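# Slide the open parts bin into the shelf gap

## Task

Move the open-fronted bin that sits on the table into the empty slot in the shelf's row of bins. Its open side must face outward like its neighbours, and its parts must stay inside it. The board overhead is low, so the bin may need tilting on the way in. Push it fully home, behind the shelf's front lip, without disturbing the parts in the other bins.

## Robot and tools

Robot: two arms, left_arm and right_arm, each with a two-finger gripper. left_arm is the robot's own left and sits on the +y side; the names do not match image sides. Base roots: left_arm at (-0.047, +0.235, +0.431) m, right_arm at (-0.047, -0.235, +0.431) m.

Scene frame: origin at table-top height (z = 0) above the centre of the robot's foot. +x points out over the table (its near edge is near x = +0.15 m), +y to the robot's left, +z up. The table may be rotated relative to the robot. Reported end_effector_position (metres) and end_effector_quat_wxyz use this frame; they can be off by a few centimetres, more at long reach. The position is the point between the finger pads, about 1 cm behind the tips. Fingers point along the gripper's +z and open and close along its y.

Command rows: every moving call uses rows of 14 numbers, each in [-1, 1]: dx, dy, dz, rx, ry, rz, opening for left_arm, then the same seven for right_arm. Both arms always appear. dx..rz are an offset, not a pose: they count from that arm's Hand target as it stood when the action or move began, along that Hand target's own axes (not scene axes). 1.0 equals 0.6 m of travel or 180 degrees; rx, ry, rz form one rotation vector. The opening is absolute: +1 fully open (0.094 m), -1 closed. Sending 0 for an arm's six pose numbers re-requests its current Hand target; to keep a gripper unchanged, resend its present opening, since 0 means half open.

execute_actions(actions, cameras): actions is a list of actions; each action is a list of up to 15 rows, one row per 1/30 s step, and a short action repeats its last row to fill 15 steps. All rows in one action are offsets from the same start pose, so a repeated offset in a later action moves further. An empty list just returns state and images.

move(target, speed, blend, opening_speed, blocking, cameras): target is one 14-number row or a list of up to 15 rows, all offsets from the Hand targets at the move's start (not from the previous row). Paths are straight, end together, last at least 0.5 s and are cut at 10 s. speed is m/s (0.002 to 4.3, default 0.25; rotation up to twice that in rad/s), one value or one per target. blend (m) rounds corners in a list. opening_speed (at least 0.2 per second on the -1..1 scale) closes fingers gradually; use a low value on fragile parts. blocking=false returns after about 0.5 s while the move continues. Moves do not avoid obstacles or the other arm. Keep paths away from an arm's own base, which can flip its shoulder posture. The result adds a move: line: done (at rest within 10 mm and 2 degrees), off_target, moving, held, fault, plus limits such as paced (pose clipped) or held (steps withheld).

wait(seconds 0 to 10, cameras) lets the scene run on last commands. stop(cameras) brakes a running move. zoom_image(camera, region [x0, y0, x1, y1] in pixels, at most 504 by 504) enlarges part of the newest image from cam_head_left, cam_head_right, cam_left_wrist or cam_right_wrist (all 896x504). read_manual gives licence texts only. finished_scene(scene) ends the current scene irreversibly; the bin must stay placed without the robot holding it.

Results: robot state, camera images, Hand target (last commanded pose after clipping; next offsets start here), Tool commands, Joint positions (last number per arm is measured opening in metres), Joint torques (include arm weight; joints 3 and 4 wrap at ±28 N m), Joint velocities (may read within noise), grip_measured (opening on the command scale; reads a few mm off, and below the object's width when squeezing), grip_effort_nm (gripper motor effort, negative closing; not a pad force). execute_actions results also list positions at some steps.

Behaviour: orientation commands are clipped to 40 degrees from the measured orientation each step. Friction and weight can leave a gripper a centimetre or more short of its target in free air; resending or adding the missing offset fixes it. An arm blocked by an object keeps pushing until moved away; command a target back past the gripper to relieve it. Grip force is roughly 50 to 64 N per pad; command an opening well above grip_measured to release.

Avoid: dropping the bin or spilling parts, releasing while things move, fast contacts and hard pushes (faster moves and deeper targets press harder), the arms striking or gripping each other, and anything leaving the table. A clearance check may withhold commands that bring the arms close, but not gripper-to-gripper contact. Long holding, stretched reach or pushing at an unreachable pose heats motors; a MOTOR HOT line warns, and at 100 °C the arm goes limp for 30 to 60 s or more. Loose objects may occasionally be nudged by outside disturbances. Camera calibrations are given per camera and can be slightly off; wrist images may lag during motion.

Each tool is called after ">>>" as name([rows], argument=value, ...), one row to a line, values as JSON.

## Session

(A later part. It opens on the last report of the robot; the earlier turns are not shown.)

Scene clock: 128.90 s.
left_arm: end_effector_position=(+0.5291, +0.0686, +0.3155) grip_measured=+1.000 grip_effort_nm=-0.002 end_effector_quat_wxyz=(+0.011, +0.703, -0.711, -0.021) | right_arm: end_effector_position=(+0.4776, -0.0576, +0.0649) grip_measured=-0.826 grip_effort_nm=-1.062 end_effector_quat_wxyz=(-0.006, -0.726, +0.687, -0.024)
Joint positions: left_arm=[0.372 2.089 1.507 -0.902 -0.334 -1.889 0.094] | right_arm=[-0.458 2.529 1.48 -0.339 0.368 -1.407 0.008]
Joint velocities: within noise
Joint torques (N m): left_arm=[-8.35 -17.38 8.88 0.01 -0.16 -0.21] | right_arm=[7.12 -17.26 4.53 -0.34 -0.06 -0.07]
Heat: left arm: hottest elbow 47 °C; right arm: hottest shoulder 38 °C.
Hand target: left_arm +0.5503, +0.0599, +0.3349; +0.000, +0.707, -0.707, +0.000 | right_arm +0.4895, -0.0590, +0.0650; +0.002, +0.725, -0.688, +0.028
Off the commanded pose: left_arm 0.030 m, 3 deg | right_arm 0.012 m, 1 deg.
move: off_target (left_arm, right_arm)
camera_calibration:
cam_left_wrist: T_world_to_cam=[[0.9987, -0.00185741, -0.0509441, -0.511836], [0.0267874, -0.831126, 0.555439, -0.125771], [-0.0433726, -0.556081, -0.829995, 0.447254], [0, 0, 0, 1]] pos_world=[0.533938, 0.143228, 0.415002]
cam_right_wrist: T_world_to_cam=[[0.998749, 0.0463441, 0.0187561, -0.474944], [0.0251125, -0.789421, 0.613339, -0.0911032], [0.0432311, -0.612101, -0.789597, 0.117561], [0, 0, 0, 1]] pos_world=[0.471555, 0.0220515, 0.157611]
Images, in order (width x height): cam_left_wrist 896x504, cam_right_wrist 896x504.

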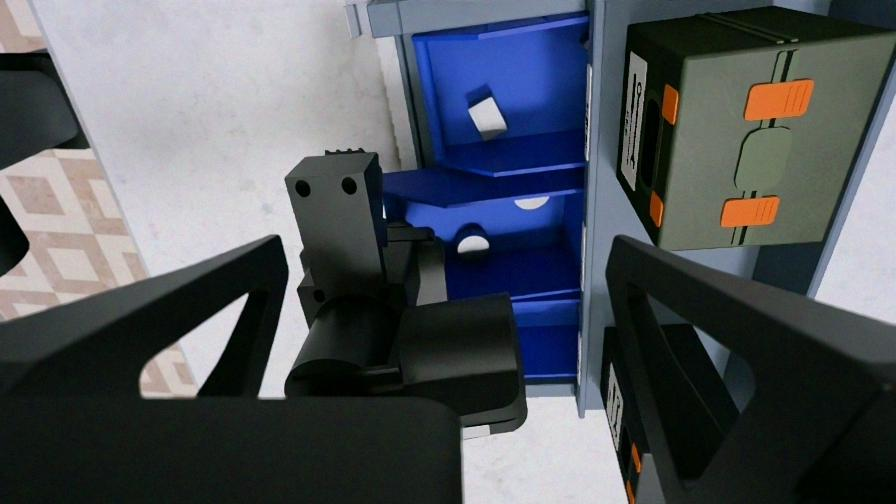

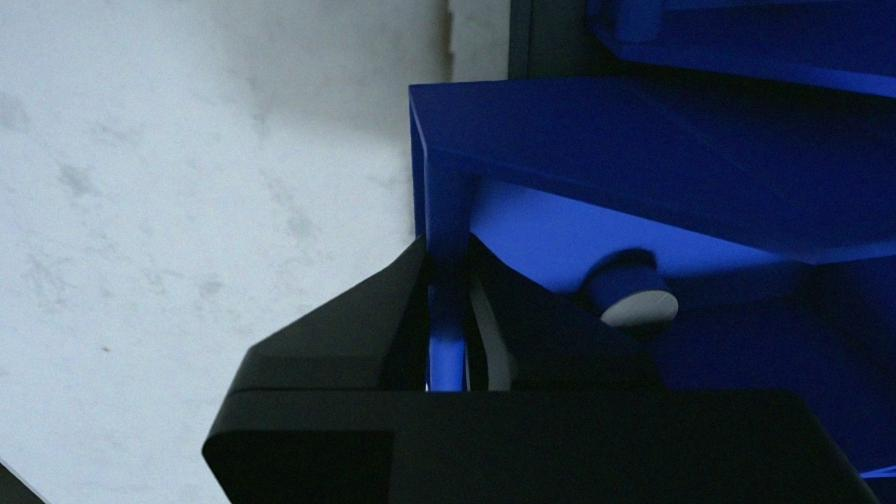

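>>> move([
  [0, 0, 0, 0, 0, 0, 1, -0.0040, -0.0502, 0.0032, 0, 0, 0, -0.95],
], speed=0.04, cameras=["cam_head_right", "cam_left_wrist", "cam_right_wrist"])

>>> zoom_image(camera="cam_left_wrist", region=[400, 100, 640, 400])

Scene clock: 132.20 s.
left_arm: end_effector_position=(+0.5291, +0.0686, +0.3155) grip_measured=+1.000 grip_effort_nm=-0.007 end_effector_quat_wxyz=(+0.011, +0.703, -0.711, -0.021) | right_arm: end_effector_position=(+0.5077, -0.0528, +0.0646) grip_measured=-0.826 grip_effort_nm=-1.072 end_effector_quat_wxyz=(-0.006, -0.726, +0.687, -0.024)
Joint positions: left_arm=[0.372 2.089 1.507 -0.902 -0.334 -1.889 0.094] | right_arm=[-0.461 2.559 1.586 -0.413 0.369 -1.411 0.008]
Joint velocities: within noise
Joint torques (N m): left_arm=[-8.35 -17.32 8.88 0.01 -0.16 -0.21] | right_arm=[7 -17.55 5.34 -0.42 -0.07 -0.04]
Heat: left arm: hottest elbow 47 °C; right arm: hottest shoulder 38 °C.
Hand target: left_arm +0.5503, +0.0599, +0.3349; +0.000, +0.707, -0.707, +0.000 | right_arm +0.5198, -0.0551, +0.0642; +0.002, +0.725, -0.688, +0.028
Off the commanded pose: left_arm 0.030 m, 3 deg | right_arm 0.012 m, 1 deg.
move: off_target (left_arm, right_arm)
camera_calibration:
cam_left_wrist: T_world_to_cam=[[0.9987, -0.00185741, -0.0509441, -0.511836], [0.0267874, -0.831126, 0.555439, -0.125771], [-0.0433726, -0.556081, -0.829995, 0.447254], [0, 0, 0, 1]] pos_world=[0.533938, 0.143228, 0.415002]
cam_right_wrist: T_world_to_cam=[[0.998677, 0.0472366, 0.0203217, -0.505364], [0.0248255, -0.788978, 0.61392, -0.087765], [0.0450329, -0.612604, -0.789106, 0.118061], [0, 0, 0, 1]] pos_world=[0.501557, 0.0269514, 0.157313]
Images, in order (width x height): cam_head_right 896x504, cam_left_wrist 896x504, cam_right_wrist 896x504.

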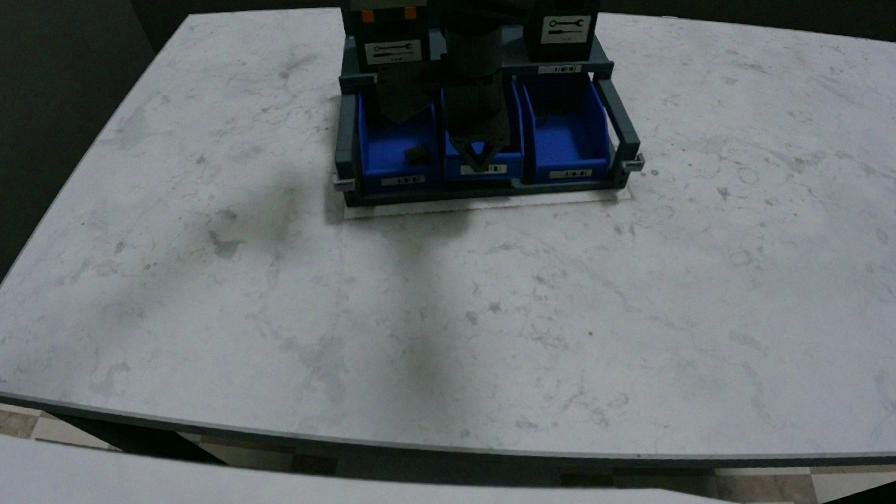

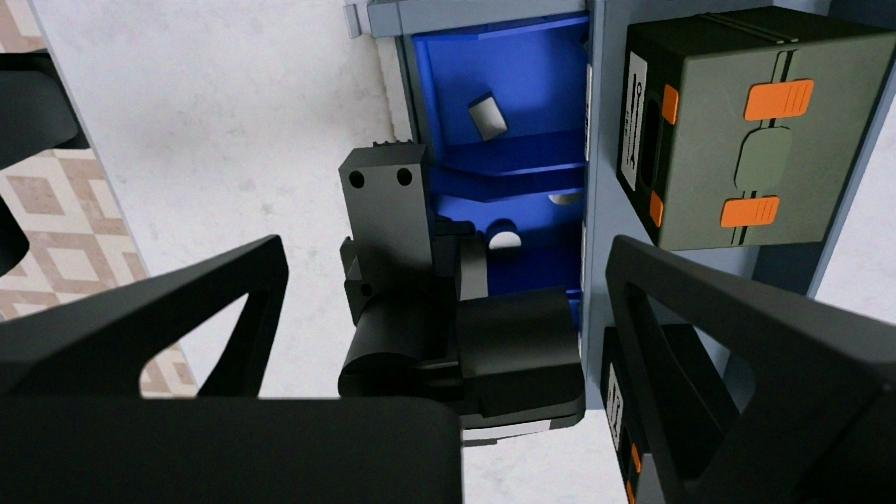

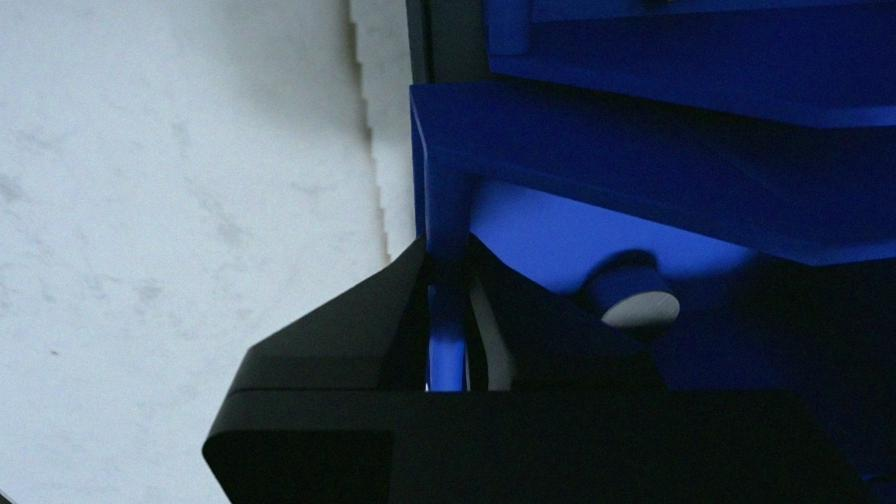

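Scaled by 1.680.

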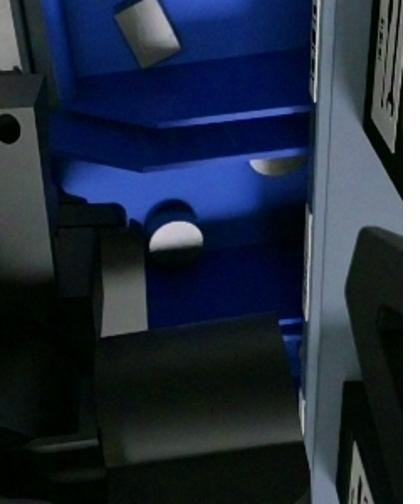

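>>> move([
  [0, 0, 0, 0, 0, 0, 1, -0.0010, -0.0117, 0.0005, 0, 0, 0, -0.95],
  [0, 0, 0, 0, 0, 0, 1, -0.0025, -0.0142, 0.0305, 0, 0, 0, -0.95],
], speed=0.03, cameras=["cam_head_right", "cam_right_wrist"])

>>> zoom_image(camera="cam_right_wrist", region=[340, 0, 700, 400])

Scene clock: 135.43 s.
left_arm: end_effector_position=(+0.5291, +0.0686, +0.3155) grip_measured=+1.000 grip_effort_nm=-0.007 end_effector_quat_wxyz=(+0.011, +0.703, -0.711, -0.021) | right_arm: end_effector_position=(+0.5208, -0.0500, +0.0517) grip_measured=-0.826 grip_effort_nm=-1.057 end_effector_quat_wxyz=(-0.004, -0.726, +0.687, -0.026)
Joint positions: left_arm=[0.372 2.089 1.507 -0.902 -0.334 -1.889 0.094] | right_arm=[-0.467 2.602 1.653 -0.428 0.369 -1.42 0.008]
Joint velocities: within noise
Joint torques (N m): left_arm=[-8.35 -17.32 8.88 0.01 -0.16 -0.21] | right_arm=[6.77 -17.08 5.3 -0.25 -0.16 -0.08]
Heat: left arm: hottest elbow 47 °C; right arm: hottest shoulder 38 °C.
Hand target: left_arm +0.5503, +0.0599, +0.3349; +0.000, +0.707, -0.707, +0.000 | right_arm +0.5288, -0.0540, +0.0461; +0.002, +0.725, -0.688, +0.028
Off the commanded pose: left_arm 0.030 m, 3 deg | right_arm 0.011 m, 0 deg.
move: off_target (left_arm, right_arm)
camera_calibration:
cam_right_wrist: T_world_to_cam=[[0.99856, 0.0467423, 0.0263166, -0.518516], [0.0207563, -0.789077, 0.613944, -0.0758591], [0.0494629, -0.612514, -0.788911, 0.106729], [0, 0, 0, 1]] pos_world=[0.514065, 0.0297512, 0.144419]
Images, in order (width x height): cam_head_right 896x504, cam_right_wrist 896x504.

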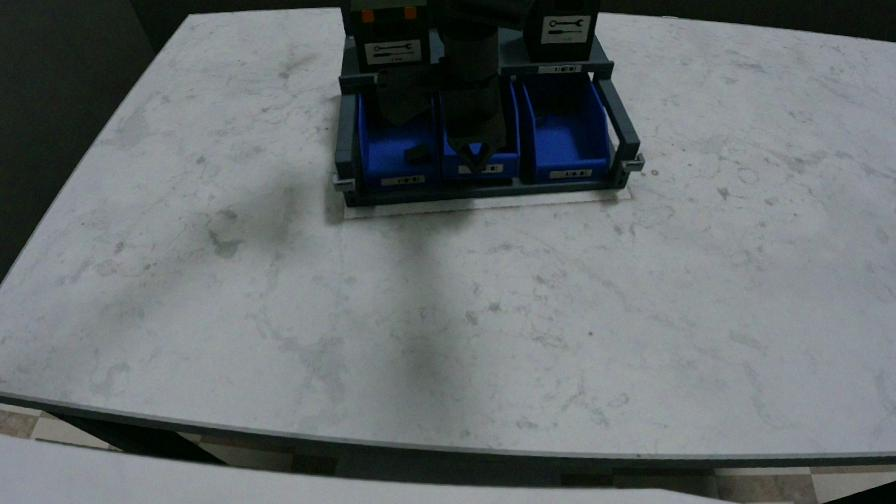

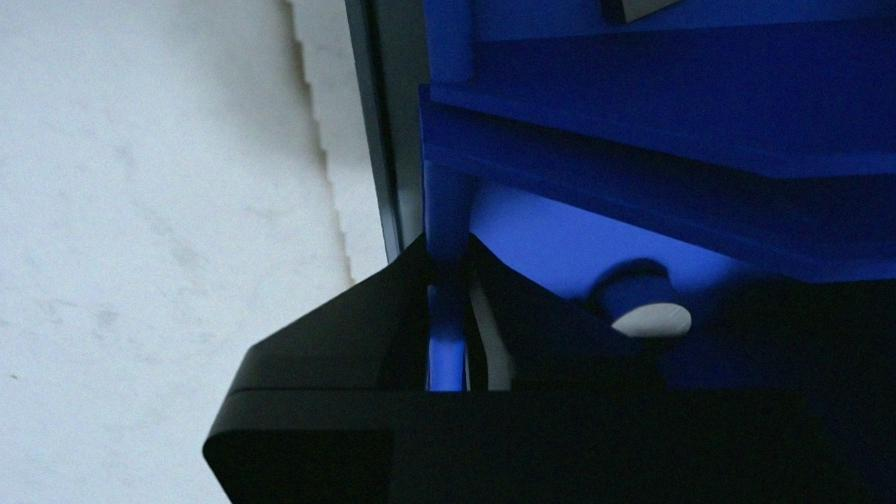

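Scaled by 1.260.

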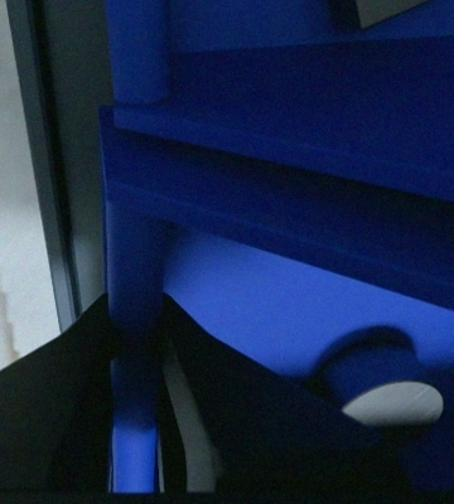

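>>> move([
  [0, 0, 0, 0, 0, 0, 1, 0, 0.0060, 0.0273, 0, 0, 0, -0.95],
], speed=0.025, cameras=["cam_head_right", "cam_right_wrist"])

>>> zoom_image(camera="cam_right_wrist", region=[340, 0, 700, 400])

>>> zoom_image(camera="cam_head_right", region=[320, 50, 660, 230])

Scene clock: 138.60 s.
left_arm: end_effector_position=(+0.5291, +0.0686, +0.3155) grip_measured=+1.000 grip_effort_nm=-0.002 end_effector_quat_wxyz=(+0.011, +0.703, -0.711, -0.021) | right_arm: end_effector_position=(+0.5180, -0.0508, +0.0367) grip_measured=-0.828 grip_effort_nm=-1.067 end_effector_quat_wxyz=(-0.007, -0.727, +0.686, -0.025)
Joint positions: left_arm=[0.372 2.089 1.507 -0.902 -0.334 -1.889 0.094] | right_arm=[-0.475 2.634 1.675 -0.42 0.369 -1.43 0.008]
Joint velocities: within noise
Joint torques (N m): left_arm=[-8.35 -17.32 8.88 -0.01 -0.16 -0.21] | right_arm=[6.65 -17.03 5.07 0.25 -0.21 -0.08]
Heat: left arm: hottest elbow 47 °C; right arm: hottest shoulder 39 °C.
Hand target: left_arm +0.5503, +0.0599, +0.3349; +0.000, +0.707, -0.707, +0.000 | right_arm +0.5258, -0.0548, +0.0297; +0.002, +0.725, -0.688, +0.028
Off the commanded pose: left_arm 0.030 m, 3 deg | right_arm 0.011 m, 1 deg.
move: off_target (left_arm, right_arm)
camera_calibration:
cam_right_wrist: T_world_to_cam=[[0.998504, 0.0506608, 0.0205924, -0.514931], [0.0272366, -0.787233, 0.616053, -0.0705871], [0.0474208, -0.614571, -0.787435, 0.0954046], [0, 0, 0, 1]] pos_world=[0.511559, 0.0291512, 0.129214]
Images, in order (width x height): cam_head_right 896x504, cam_right_wrist 896x504.

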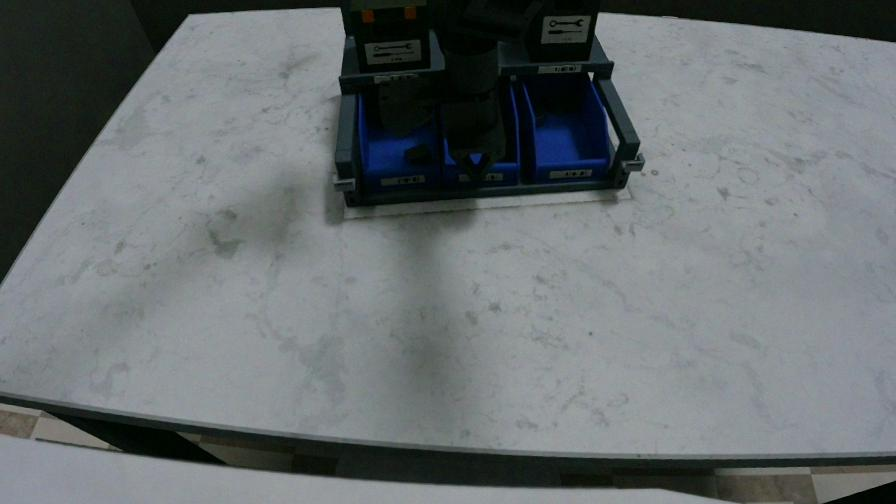

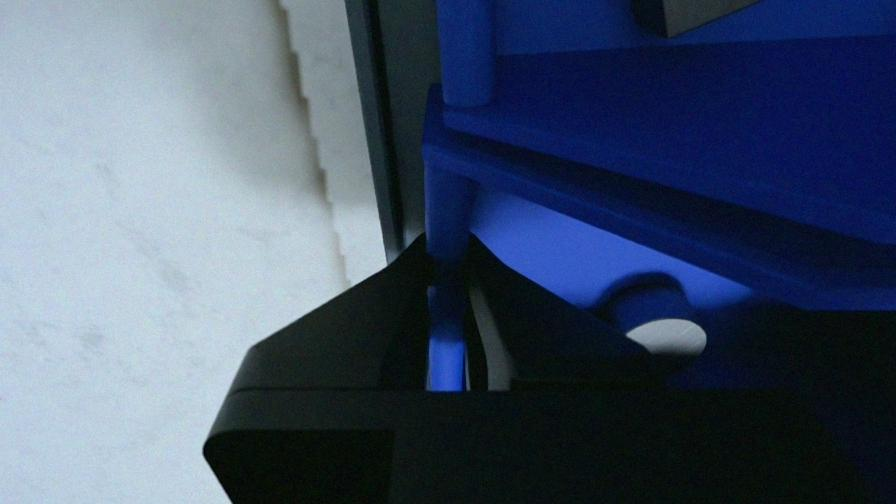

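Scaled by 1.260.

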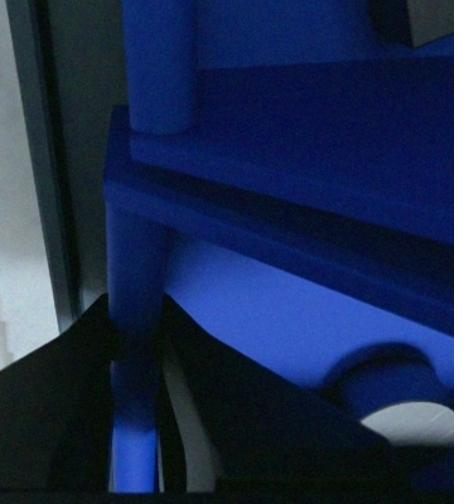

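Scaled by 1.482.

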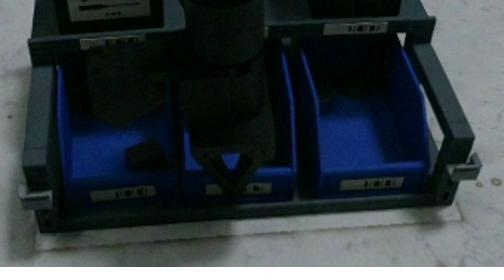

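>>> move([
  [0, 0, 0, 0, 0, 0, 1, 0, 0, 0.0033, 0, 0, 0, -0.95],
  [0, 0, 0, 0, 0, 0, 1, 0, 0, 0.0033, 0, 0, 0, -0.5],
], speed=0.02, opening_speed=0.35, cameras=["cam_head_right", "cam_right_wrist"])

Scene clock: 142.97 s.
left_arm: end_effector_position=(+0.5291, +0.0686, +0.3155) grip_measured=+1.000 grip_effort_nm=-0.002 end_effector_quat_wxyz=(+0.011, +0.703, -0.711, -0.021) | right_arm: end_effector_position=(+0.5203, -0.0503, +0.0363) grip_measured=-0.503 grip_effort_nm=0.051 end_effector_quat_wxyz=(-0.005, -0.728, +0.685, -0.025)
Joint positions: left_arm=[0.372 2.089 1.507 -0.902 -0.334 -1.889 0.094] | right_arm=[-0.475 2.637 1.681 -0.42 0.367 -1.433 0.023]
Joint velocities: within noise
Joint torques (N m): left_arm=[-8.35 -17.32 8.88 -0.01 -0.16 -0.21] | right_arm=[6.77 -16.97 4.9 0.38 -0.14 -0.09]
Heat: left arm: hottest elbow 47 °C; right arm: hottest shoulder 39 °C.
Hand target: left_arm +0.5503, +0.0599, +0.3349; +0.000, +0.707, -0.707, +0.000 | right_arm +0.5260, -0.0547, +0.0277; +0.002, +0.725, -0.688, +0.028
Off the commanded pose: left_arm 0.030 m, 3 deg | right_arm 0.011 m, 1 deg.
move: off_target (left_arm, right_arm); target 2's new opening was sent with right_arm's hand 0.012 m and 1 deg from that target
camera_calibration:
cam_right_wrist: T_world_to_cam=[[0.998343, 0.0525755, 0.0233839, -0.517072], [0.0271633, -0.788868, 0.613962, -0.0699969], [0.0507262, -0.612309, -0.788989, 0.0937266], [0, 0, 0, 1]] pos_world=[0.513363, 0.0293566, 0.129016]
Images, in order (width x height): cam_head_right 896x504, cam_right_wrist 896x504.

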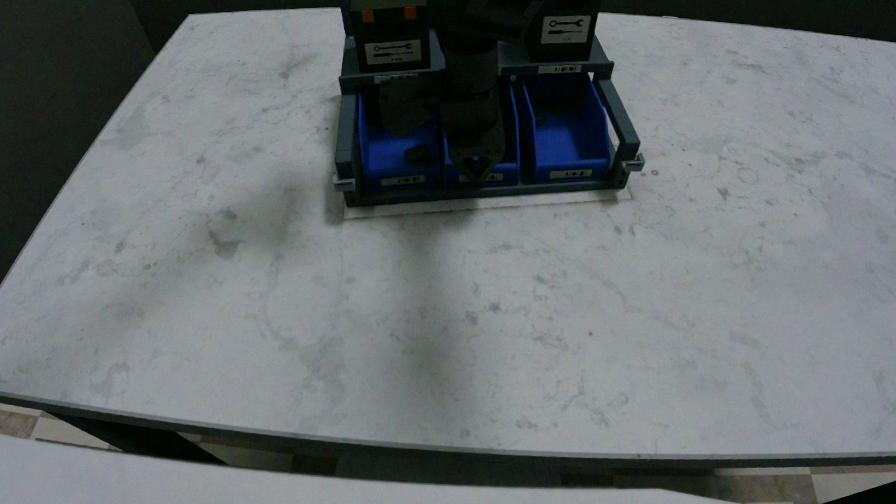

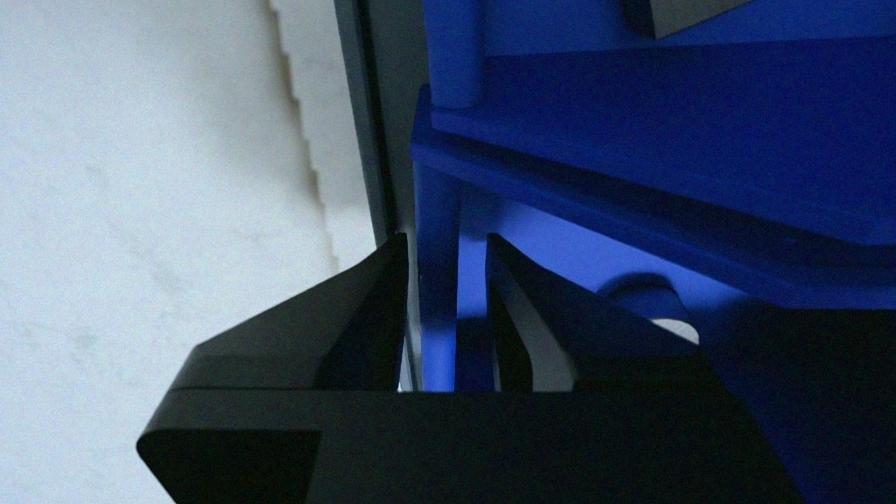

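>>> move([
  [0, 0, 0, 0, 0, 0, 1, 0, 0.0093, -0.0237, 0, 0, 0, -0.5],
  [0, 0, 0, 0, 0, 0, 1, 0.0057, 0.0510, -0.2050, 0, 0, 0, -0.5],
], speed=[0.04, 0.15])

>>> zoom_image(camera="cam_right_wrist", region=[400, 0, 896, 400])

>>> zoom_image(camera="cam_head_left", region=[400, 50, 730, 230])

>>> zoom_image(camera="cam_left_wrist", region=[320, 0, 680, 400])

Scene clock: 145.70 s.
left_arm: end_effector_position=(+0.5291, +0.0686, +0.3155) grip_measured=+1.000 grip_effort_nm=-0.007 end_effector_quat_wxyz=(+0.011, +0.703, -0.711, -0.021) | right_arm: end_effector_position=(+0.4877, -0.0577, +0.1402) grip_measured=-0.501 grip_effort_nm=0.017 end_effector_quat_wxyz=(-0.005, -0.726, +0.687, -0.026)
Joint positions: left_arm=[0.372 2.089 1.507 -0.902 -0.334 -1.889 0.094] | right_arm=[-0.419 2.367 1.408 -0.439 0.378 -1.367 0.023]
Joint velocities: within noise
Joint torques (N m): left_arm=[-8.35 -17.32 8.88 0.01 -0.16 -0.21] | right_arm=[8 -18.32 3.23 -0.47 0.01 0.12]
Heat: left arm: hottest elbow 48 °C; right arm: hottest shoulder 39 °C.
Hand target: left_arm +0.5503, +0.0599, +0.3349; +0.000, +0.707, -0.707, +0.000 | right_arm +0.4908, -0.0548, +0.1495; +0.002, +0.725, -0.688, +0.028
Off the commanded pose: left_arm 0.030 m, 3 deg | right_arm 0.010 m, 0 deg.
move: off_target (left_arm)
camera_calibration:
cam_left_wrist: T_world_to_cam=[[0.9987, -0.00185741, -0.0509441, -0.511836], [0.0267874, -0.831126, 0.555439, -0.125771], [-0.0433726, -0.556081, -0.829995, 0.447254], [0, 0, 0, 1]] pos_world=[0.533938, 0.143228, 0.415002]
cam_right_wrist: T_world_to_cam=[[0.998652, 0.046308, 0.0234569, -0.487095], [0.0221361, -0.788629, 0.614471, -0.136323], [0.0469537, -0.613123, -0.788591, 0.174519], [0, 0, 0, 1]] pos_world=[0.481261, 0.0220498, 0.232816]

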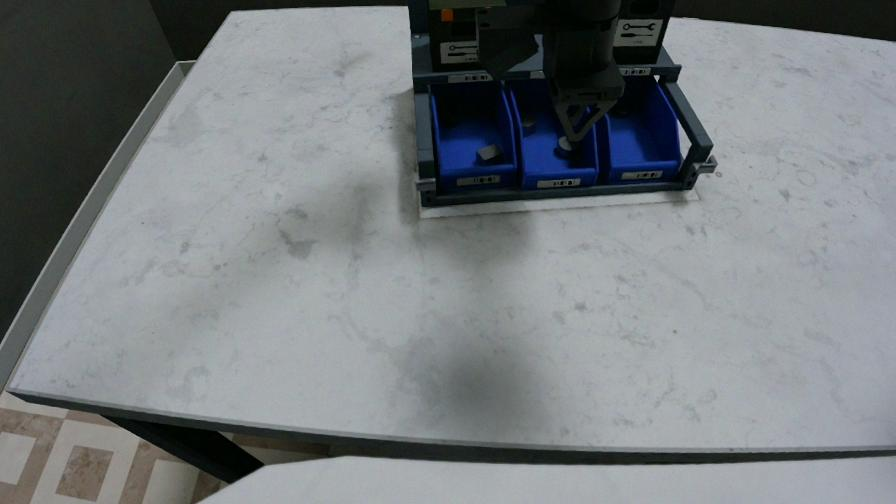

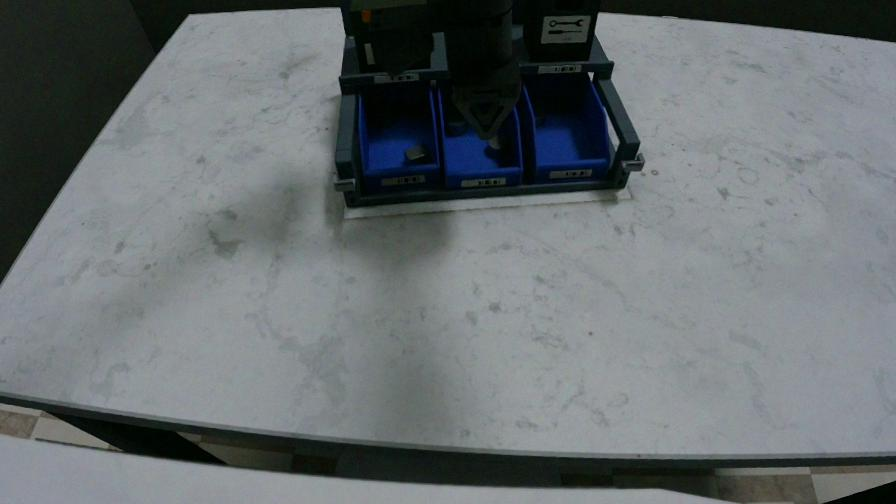

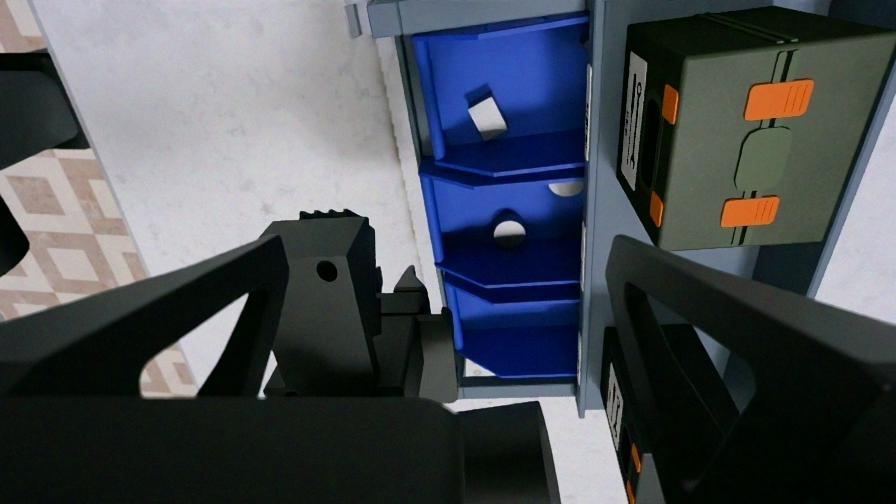

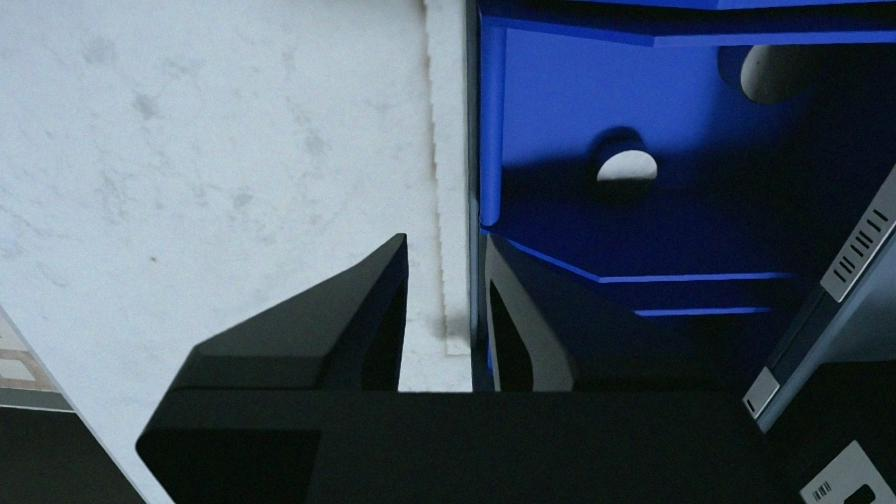

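Scaled by 1.016.

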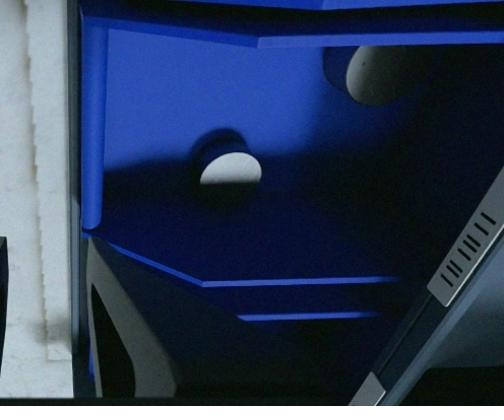

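Scaled by 1.527.

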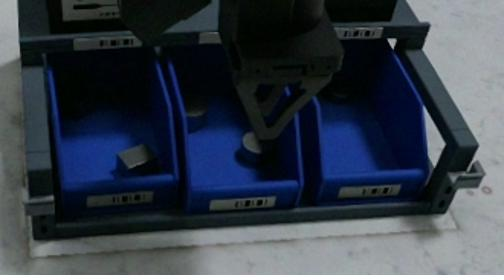

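Scaled by 1.260.

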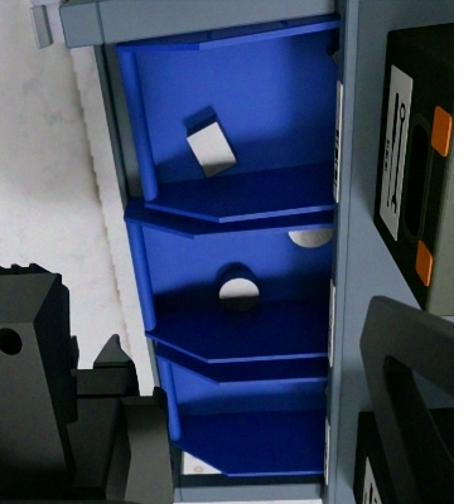

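>>> move([
  [0, 0, 0, 0, 0, 0, 1, -0.0038, 0.0138, 0.1570, 0, 0, 0, -0.98],
  [0, 0, 0, 0, 0, 0, 1, -0.0055, 0.0152, 0.1968, 0, 0, 0, -0.98],
], speed=[0.12, 0.05], cameras=["cam_head_left", "cam_head_right", "cam_left_wrist", "cam_right_wrist"])

>>> zoom_image(camera="cam_right_wrist", region=[340, 0, 700, 400])

Scene clock: 155.07 s.
left_arm: end_effector_position=(+0.5291, +0.0686, +0.3155) grip_measured=+1.000 grip_effort_nm=0.002 end_effector_quat_wxyz=(+0.011, +0.703, -0.711, -0.021) | right_arm: end_effector_position=(+0.4810, -0.0533, +0.0392) grip_measured=-0.978 grip_effort_nm=-0.129 end_effector_quat_wxyz=(-0.005, -0.728, +0.685, -0.025)
Joint positions: left_arm=[0.372 2.089 1.507 -0.902 -0.334 -1.889 0.094] | right_arm=[-0.466 2.595 1.537 -0.323 0.369 -1.422 0.001]
Joint velocities: within noise
Joint torques (N m): left_arm=[-8.35 -17.32 8.88 0.01 -0.16 -0.21] | right_arm=[6.24 -15.91 3.99 0.36 -0.13 -0.01]
Heat: left arm: hottest elbow 48 °C; right arm: hottest shoulder 40 °C.
Hand target: left_arm +0.5503, +0.0599, +0.3349; +0.000, +0.707, -0.707, +0.000 | right_arm +0.4860, -0.0569, +0.0311; +0.002, +0.725, -0.688, +0.028
Off the commanded pose: left_arm 0.030 m, 3 deg | right_arm 0.010 m, 1 deg.
move: off_target (left_arm)
camera_calibration:
cam_left_wrist: T_world_to_cam=[[0.9987, -0.00185741, -0.0509441, -0.511836], [0.0267874, -0.831126, 0.555439, -0.125771], [-0.0433726, -0.556081, -0.829995, 0.447254], [0, 0, 0, 1]] pos_world=[0.533938, 0.143228, 0.415002]
cam_right_wrist: T_world_to_cam=[[0.998415, 0.0513355, 0.0230711, -0.477904], [0.0263566, -0.788664, 0.614259, -0.0726838], [0.0497287, -0.612678, -0.788767, 0.0965345], [0, 0, 0, 1]] pos_world=[0.474262, 0.0263549, 0.131816]

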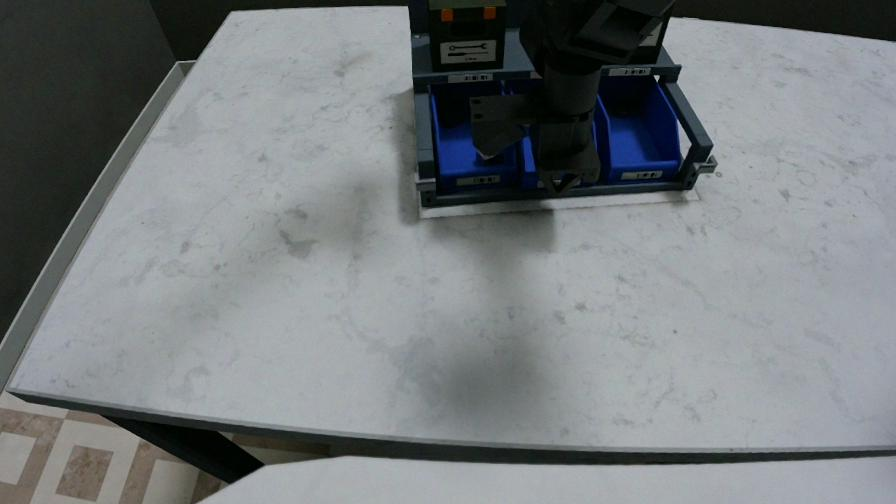

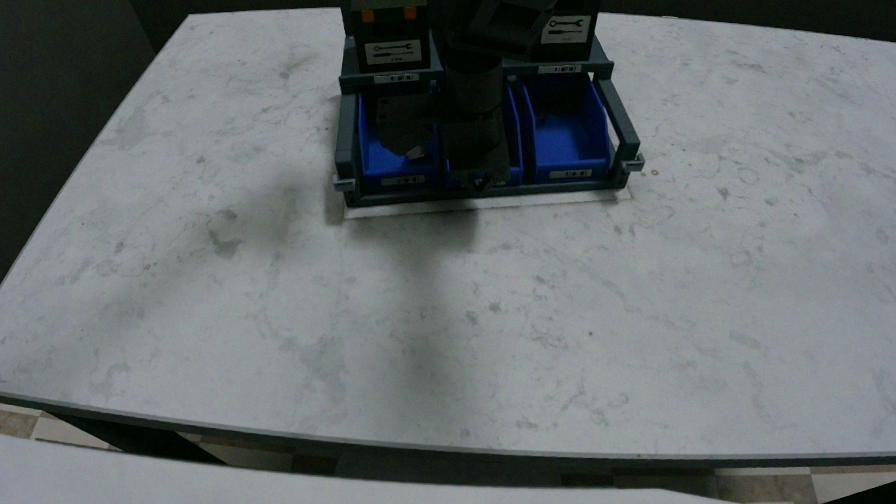

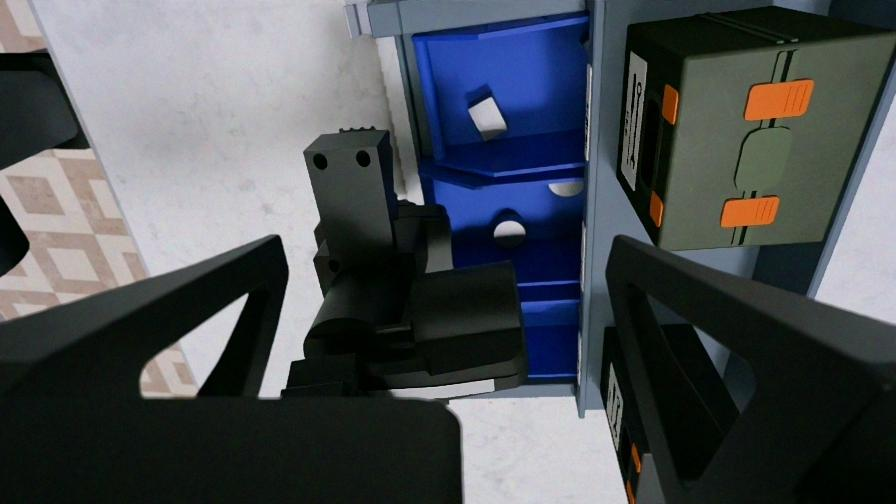

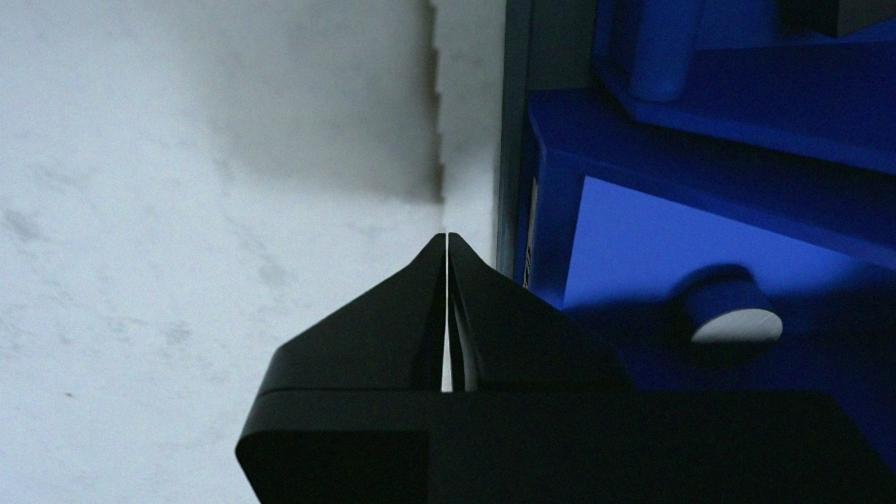

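Scaled by 1.260.

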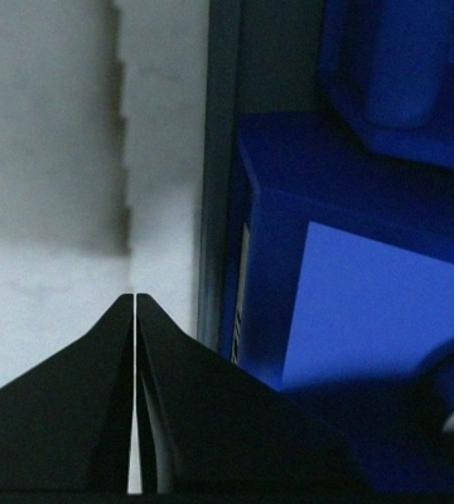

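>>> move([
  [0, 0, 0, 0, 0, 0, 1, 0.0120, -0.0377, 0.0018, 0, 0, 0, -0.98],
], speed=0.03, cameras=["cam_left_wrist", "cam_right_wrist"])

>>> zoom_image(camera="cam_left_wrist", region=[360, 100, 620, 400])

Scene clock: 157.90 s.
left_arm: end_effector_position=(+0.5291, +0.0686, +0.3155) grip_measured=+1.000 grip_effort_nm=-0.007 end_effector_quat_wxyz=(+0.011, +0.703, -0.711, -0.021) | right_arm: end_effector_position=(+0.5037, -0.0573, +0.0384) grip_measured=-0.978 grip_effort_nm=-0.115 end_effector_quat_wxyz=(+0.000, -0.727, +0.686, -0.028)
Joint positions: left_arm=[0.372 2.089 1.507 -0.902 -0.334 -1.889 0.094] | right_arm=[-0.48 2.607 1.599 -0.355 0.365 -1.44 0.001]
Joint velocities: within noise
Joint torques (N m): left_arm=[-8.35 -17.32 8.88 0.01 -0.16 -0.21] | right_arm=[6.36 -16.62 4.88 -0.46 -0.11 -0.1]
Heat: left arm: hottest elbow 48 °C; right arm: hottest shoulder 40 °C.
Hand target: left_arm +0.5503, +0.0599, +0.3349; +0.000, +0.707, -0.707, +0.000 | right_arm +0.5093, -0.0630, +0.0312; +0.002, +0.725, -0.688, +0.028
Off the commanded pose: left_arm 0.030 m, 3 deg | right_arm 0.011 m, 0 deg.
move: off_target (left_arm, right_arm)
camera_calibration:
cam_left_wrist: T_world_to_cam=[[0.9987, -0.00185741, -0.0509441, -0.511836], [0.0267874, -0.831126, 0.555439, -0.125771], [-0.0433726, -0.556081, -0.829995, 0.447254], [0, 0, 0, 1]] pos_world=[0.533938, 0.143228, 0.415002]
cam_right_wrist: T_world_to_cam=[[0.998152, 0.0507387, 0.0334258, -0.500664], [0.0197065, -0.79074, 0.611835, -0.072621], [0.0574748, -0.610046, -0.790279, 0.0886492], [0, 0, 0, 1]] pos_world=[0.496075, 0.0220588, 0.131225]
Images, in order (width x height): cam_left_wrist 896x504, cam_right_wrist 896x504.

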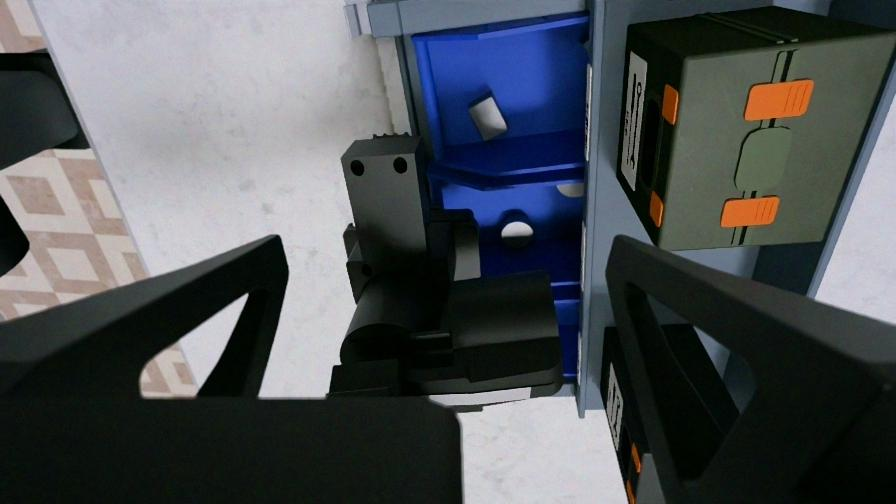

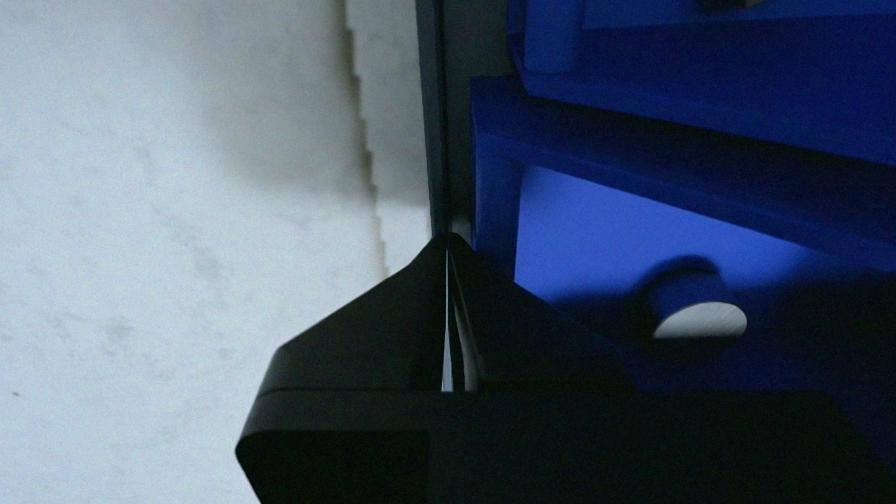

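Scaled by 1.680.

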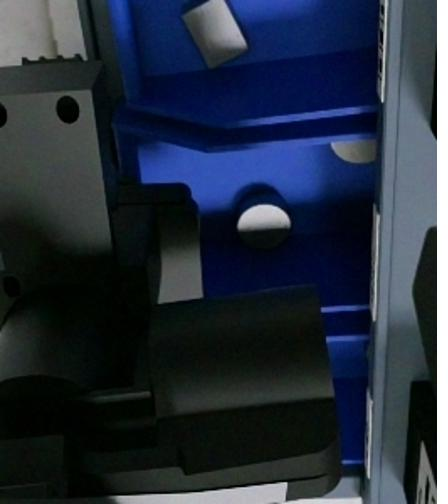

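>>> move([
  [0, 0, 0, 0, 0, 0, 1, -0.0019, 0.0366, -0.0014, 0, 0, 0, -0.98],
  [0, 0, 0, 0, 0, 0, 1, 0.0044, 0.0600, -0.1855, 0, 0, 0, -0.98],
], speed=[0.08, 0.15])

>>> zoom_image(camera="cam_left_wrist", region=[360, 0, 620, 400])

>>> zoom_image(camera="cam_head_left", region=[400, 50, 730, 230])

>>> zoom_image(camera="cam_head_right", region=[320, 50, 660, 230])

Scene clock: 161.20 s.
left_arm: end_effector_position=(+0.5291, +0.0686, +0.3155) grip_measured=+1.000 grip_effort_nm=-0.002 end_effector_quat_wxyz=(+0.011, +0.703, -0.711, -0.021) | right_arm: end_effector_position=(+0.4667, -0.0659, +0.1331) grip_measured=-0.978 grip_effort_nm=-0.115 end_effector_quat_wxyz=(-0.004, -0.726, +0.688, -0.026)
Joint positions: left_arm=[0.372 2.089 1.507 -0.902 -0.334 -1.889 0.094] | right_arm=[-0.427 2.356 1.335 -0.373 0.376 -1.376 0.001]
Joint velocities: within noise
Joint torques (N m): left_arm=[-8.35 -17.32 8.88 0.01 -0.16 -0.21] | right_arm=[7.65 -17.44 2.81 -0.46 -0.02 0.08]
Heat: left arm: hottest elbow 48 °C; right arm: hottest shoulder 40 °C.
Hand target: left_arm +0.5503, +0.0599, +0.3349; +0.000, +0.707, -0.707, +0.000 | right_arm +0.4690, -0.0629, +0.1411; +0.002, +0.725, -0.688, +0.028
Off the commanded pose: left_arm 0.030 m, 3 deg | right_arm 0.009 m, 0 deg.
move: off_target (left_arm)
camera_calibration:
cam_left_wrist: T_world_to_cam=[[0.9987, -0.00185741, -0.0509441, -0.511836], [0.0267874, -0.831126, 0.555439, -0.125771], [-0.0433726, -0.556081, -0.829995, 0.447254], [0, 0, 0, 1]] pos_world=[0.533938, 0.143228, 0.415002]
cam_right_wrist: T_world_to_cam=[[0.99864, 0.0455772, 0.0253176, -0.465981], [0.0204431, -0.789016, 0.614033, -0.13722], [0.0479619, -0.61268, -0.788874, 0.164491], [0, 0, 0, 1]] pos_world=[0.460263, 0.0137498, 0.225818]

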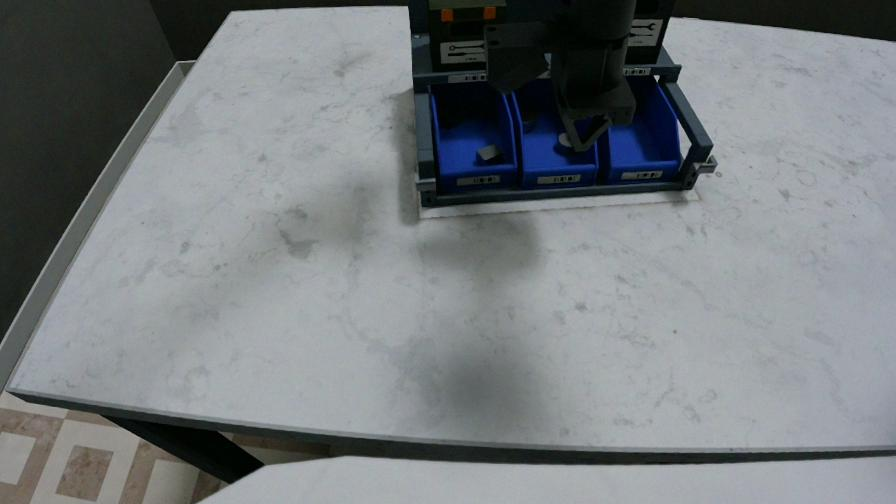

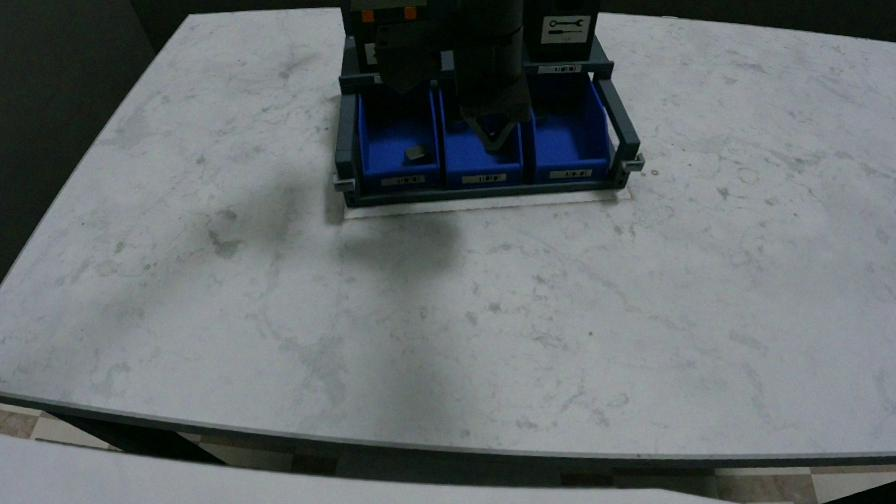

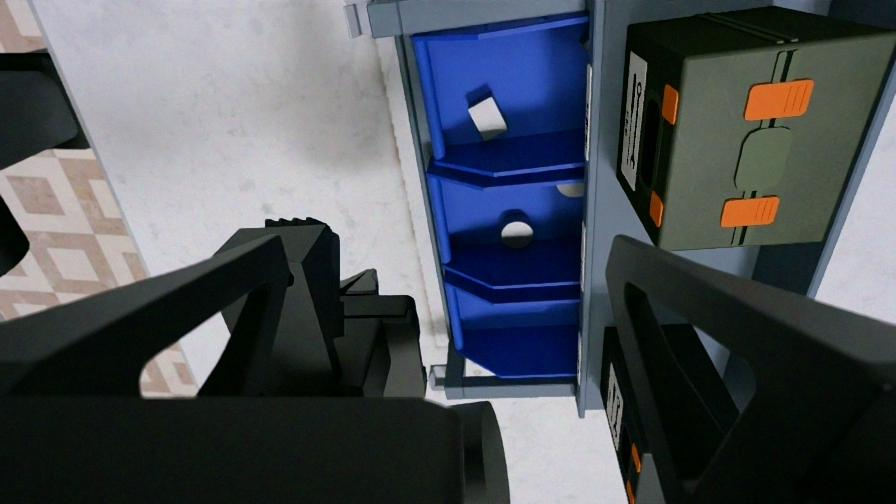

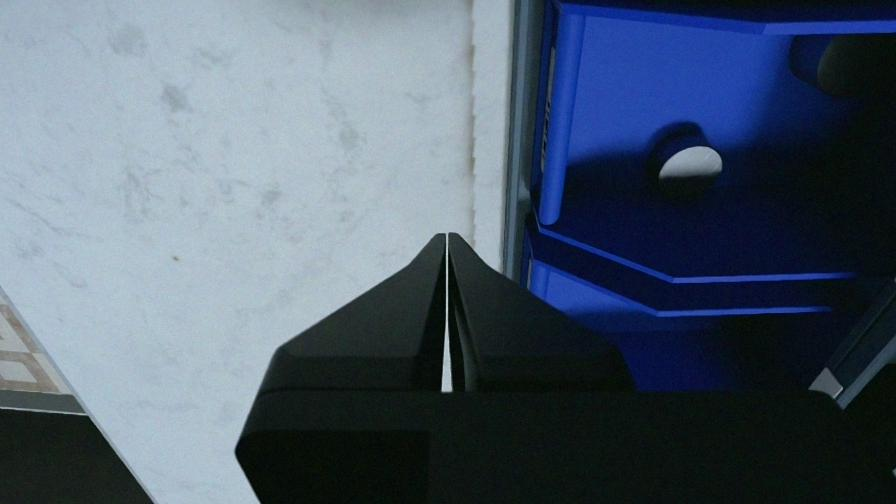

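Scaled by 1.260.

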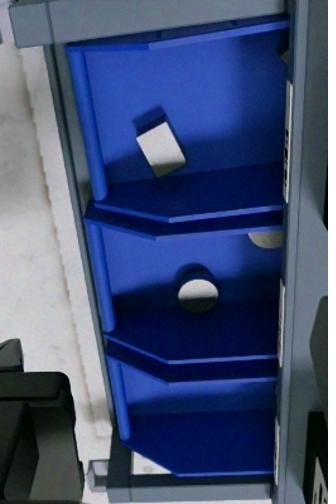

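Scaled by 1.527.

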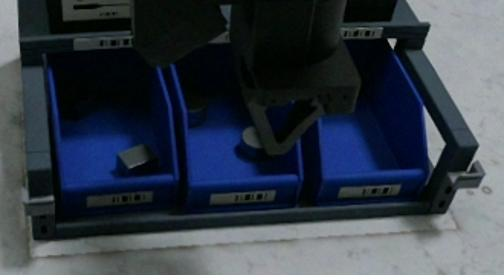

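Scaled by 1.482.

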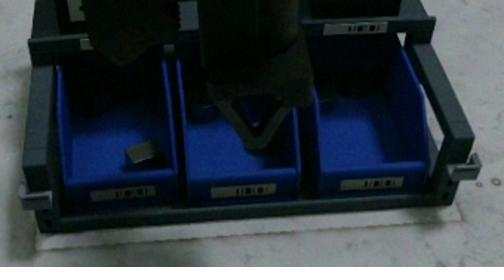

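>>> finished_scene(scene=2)

The scene is finished: the task was done.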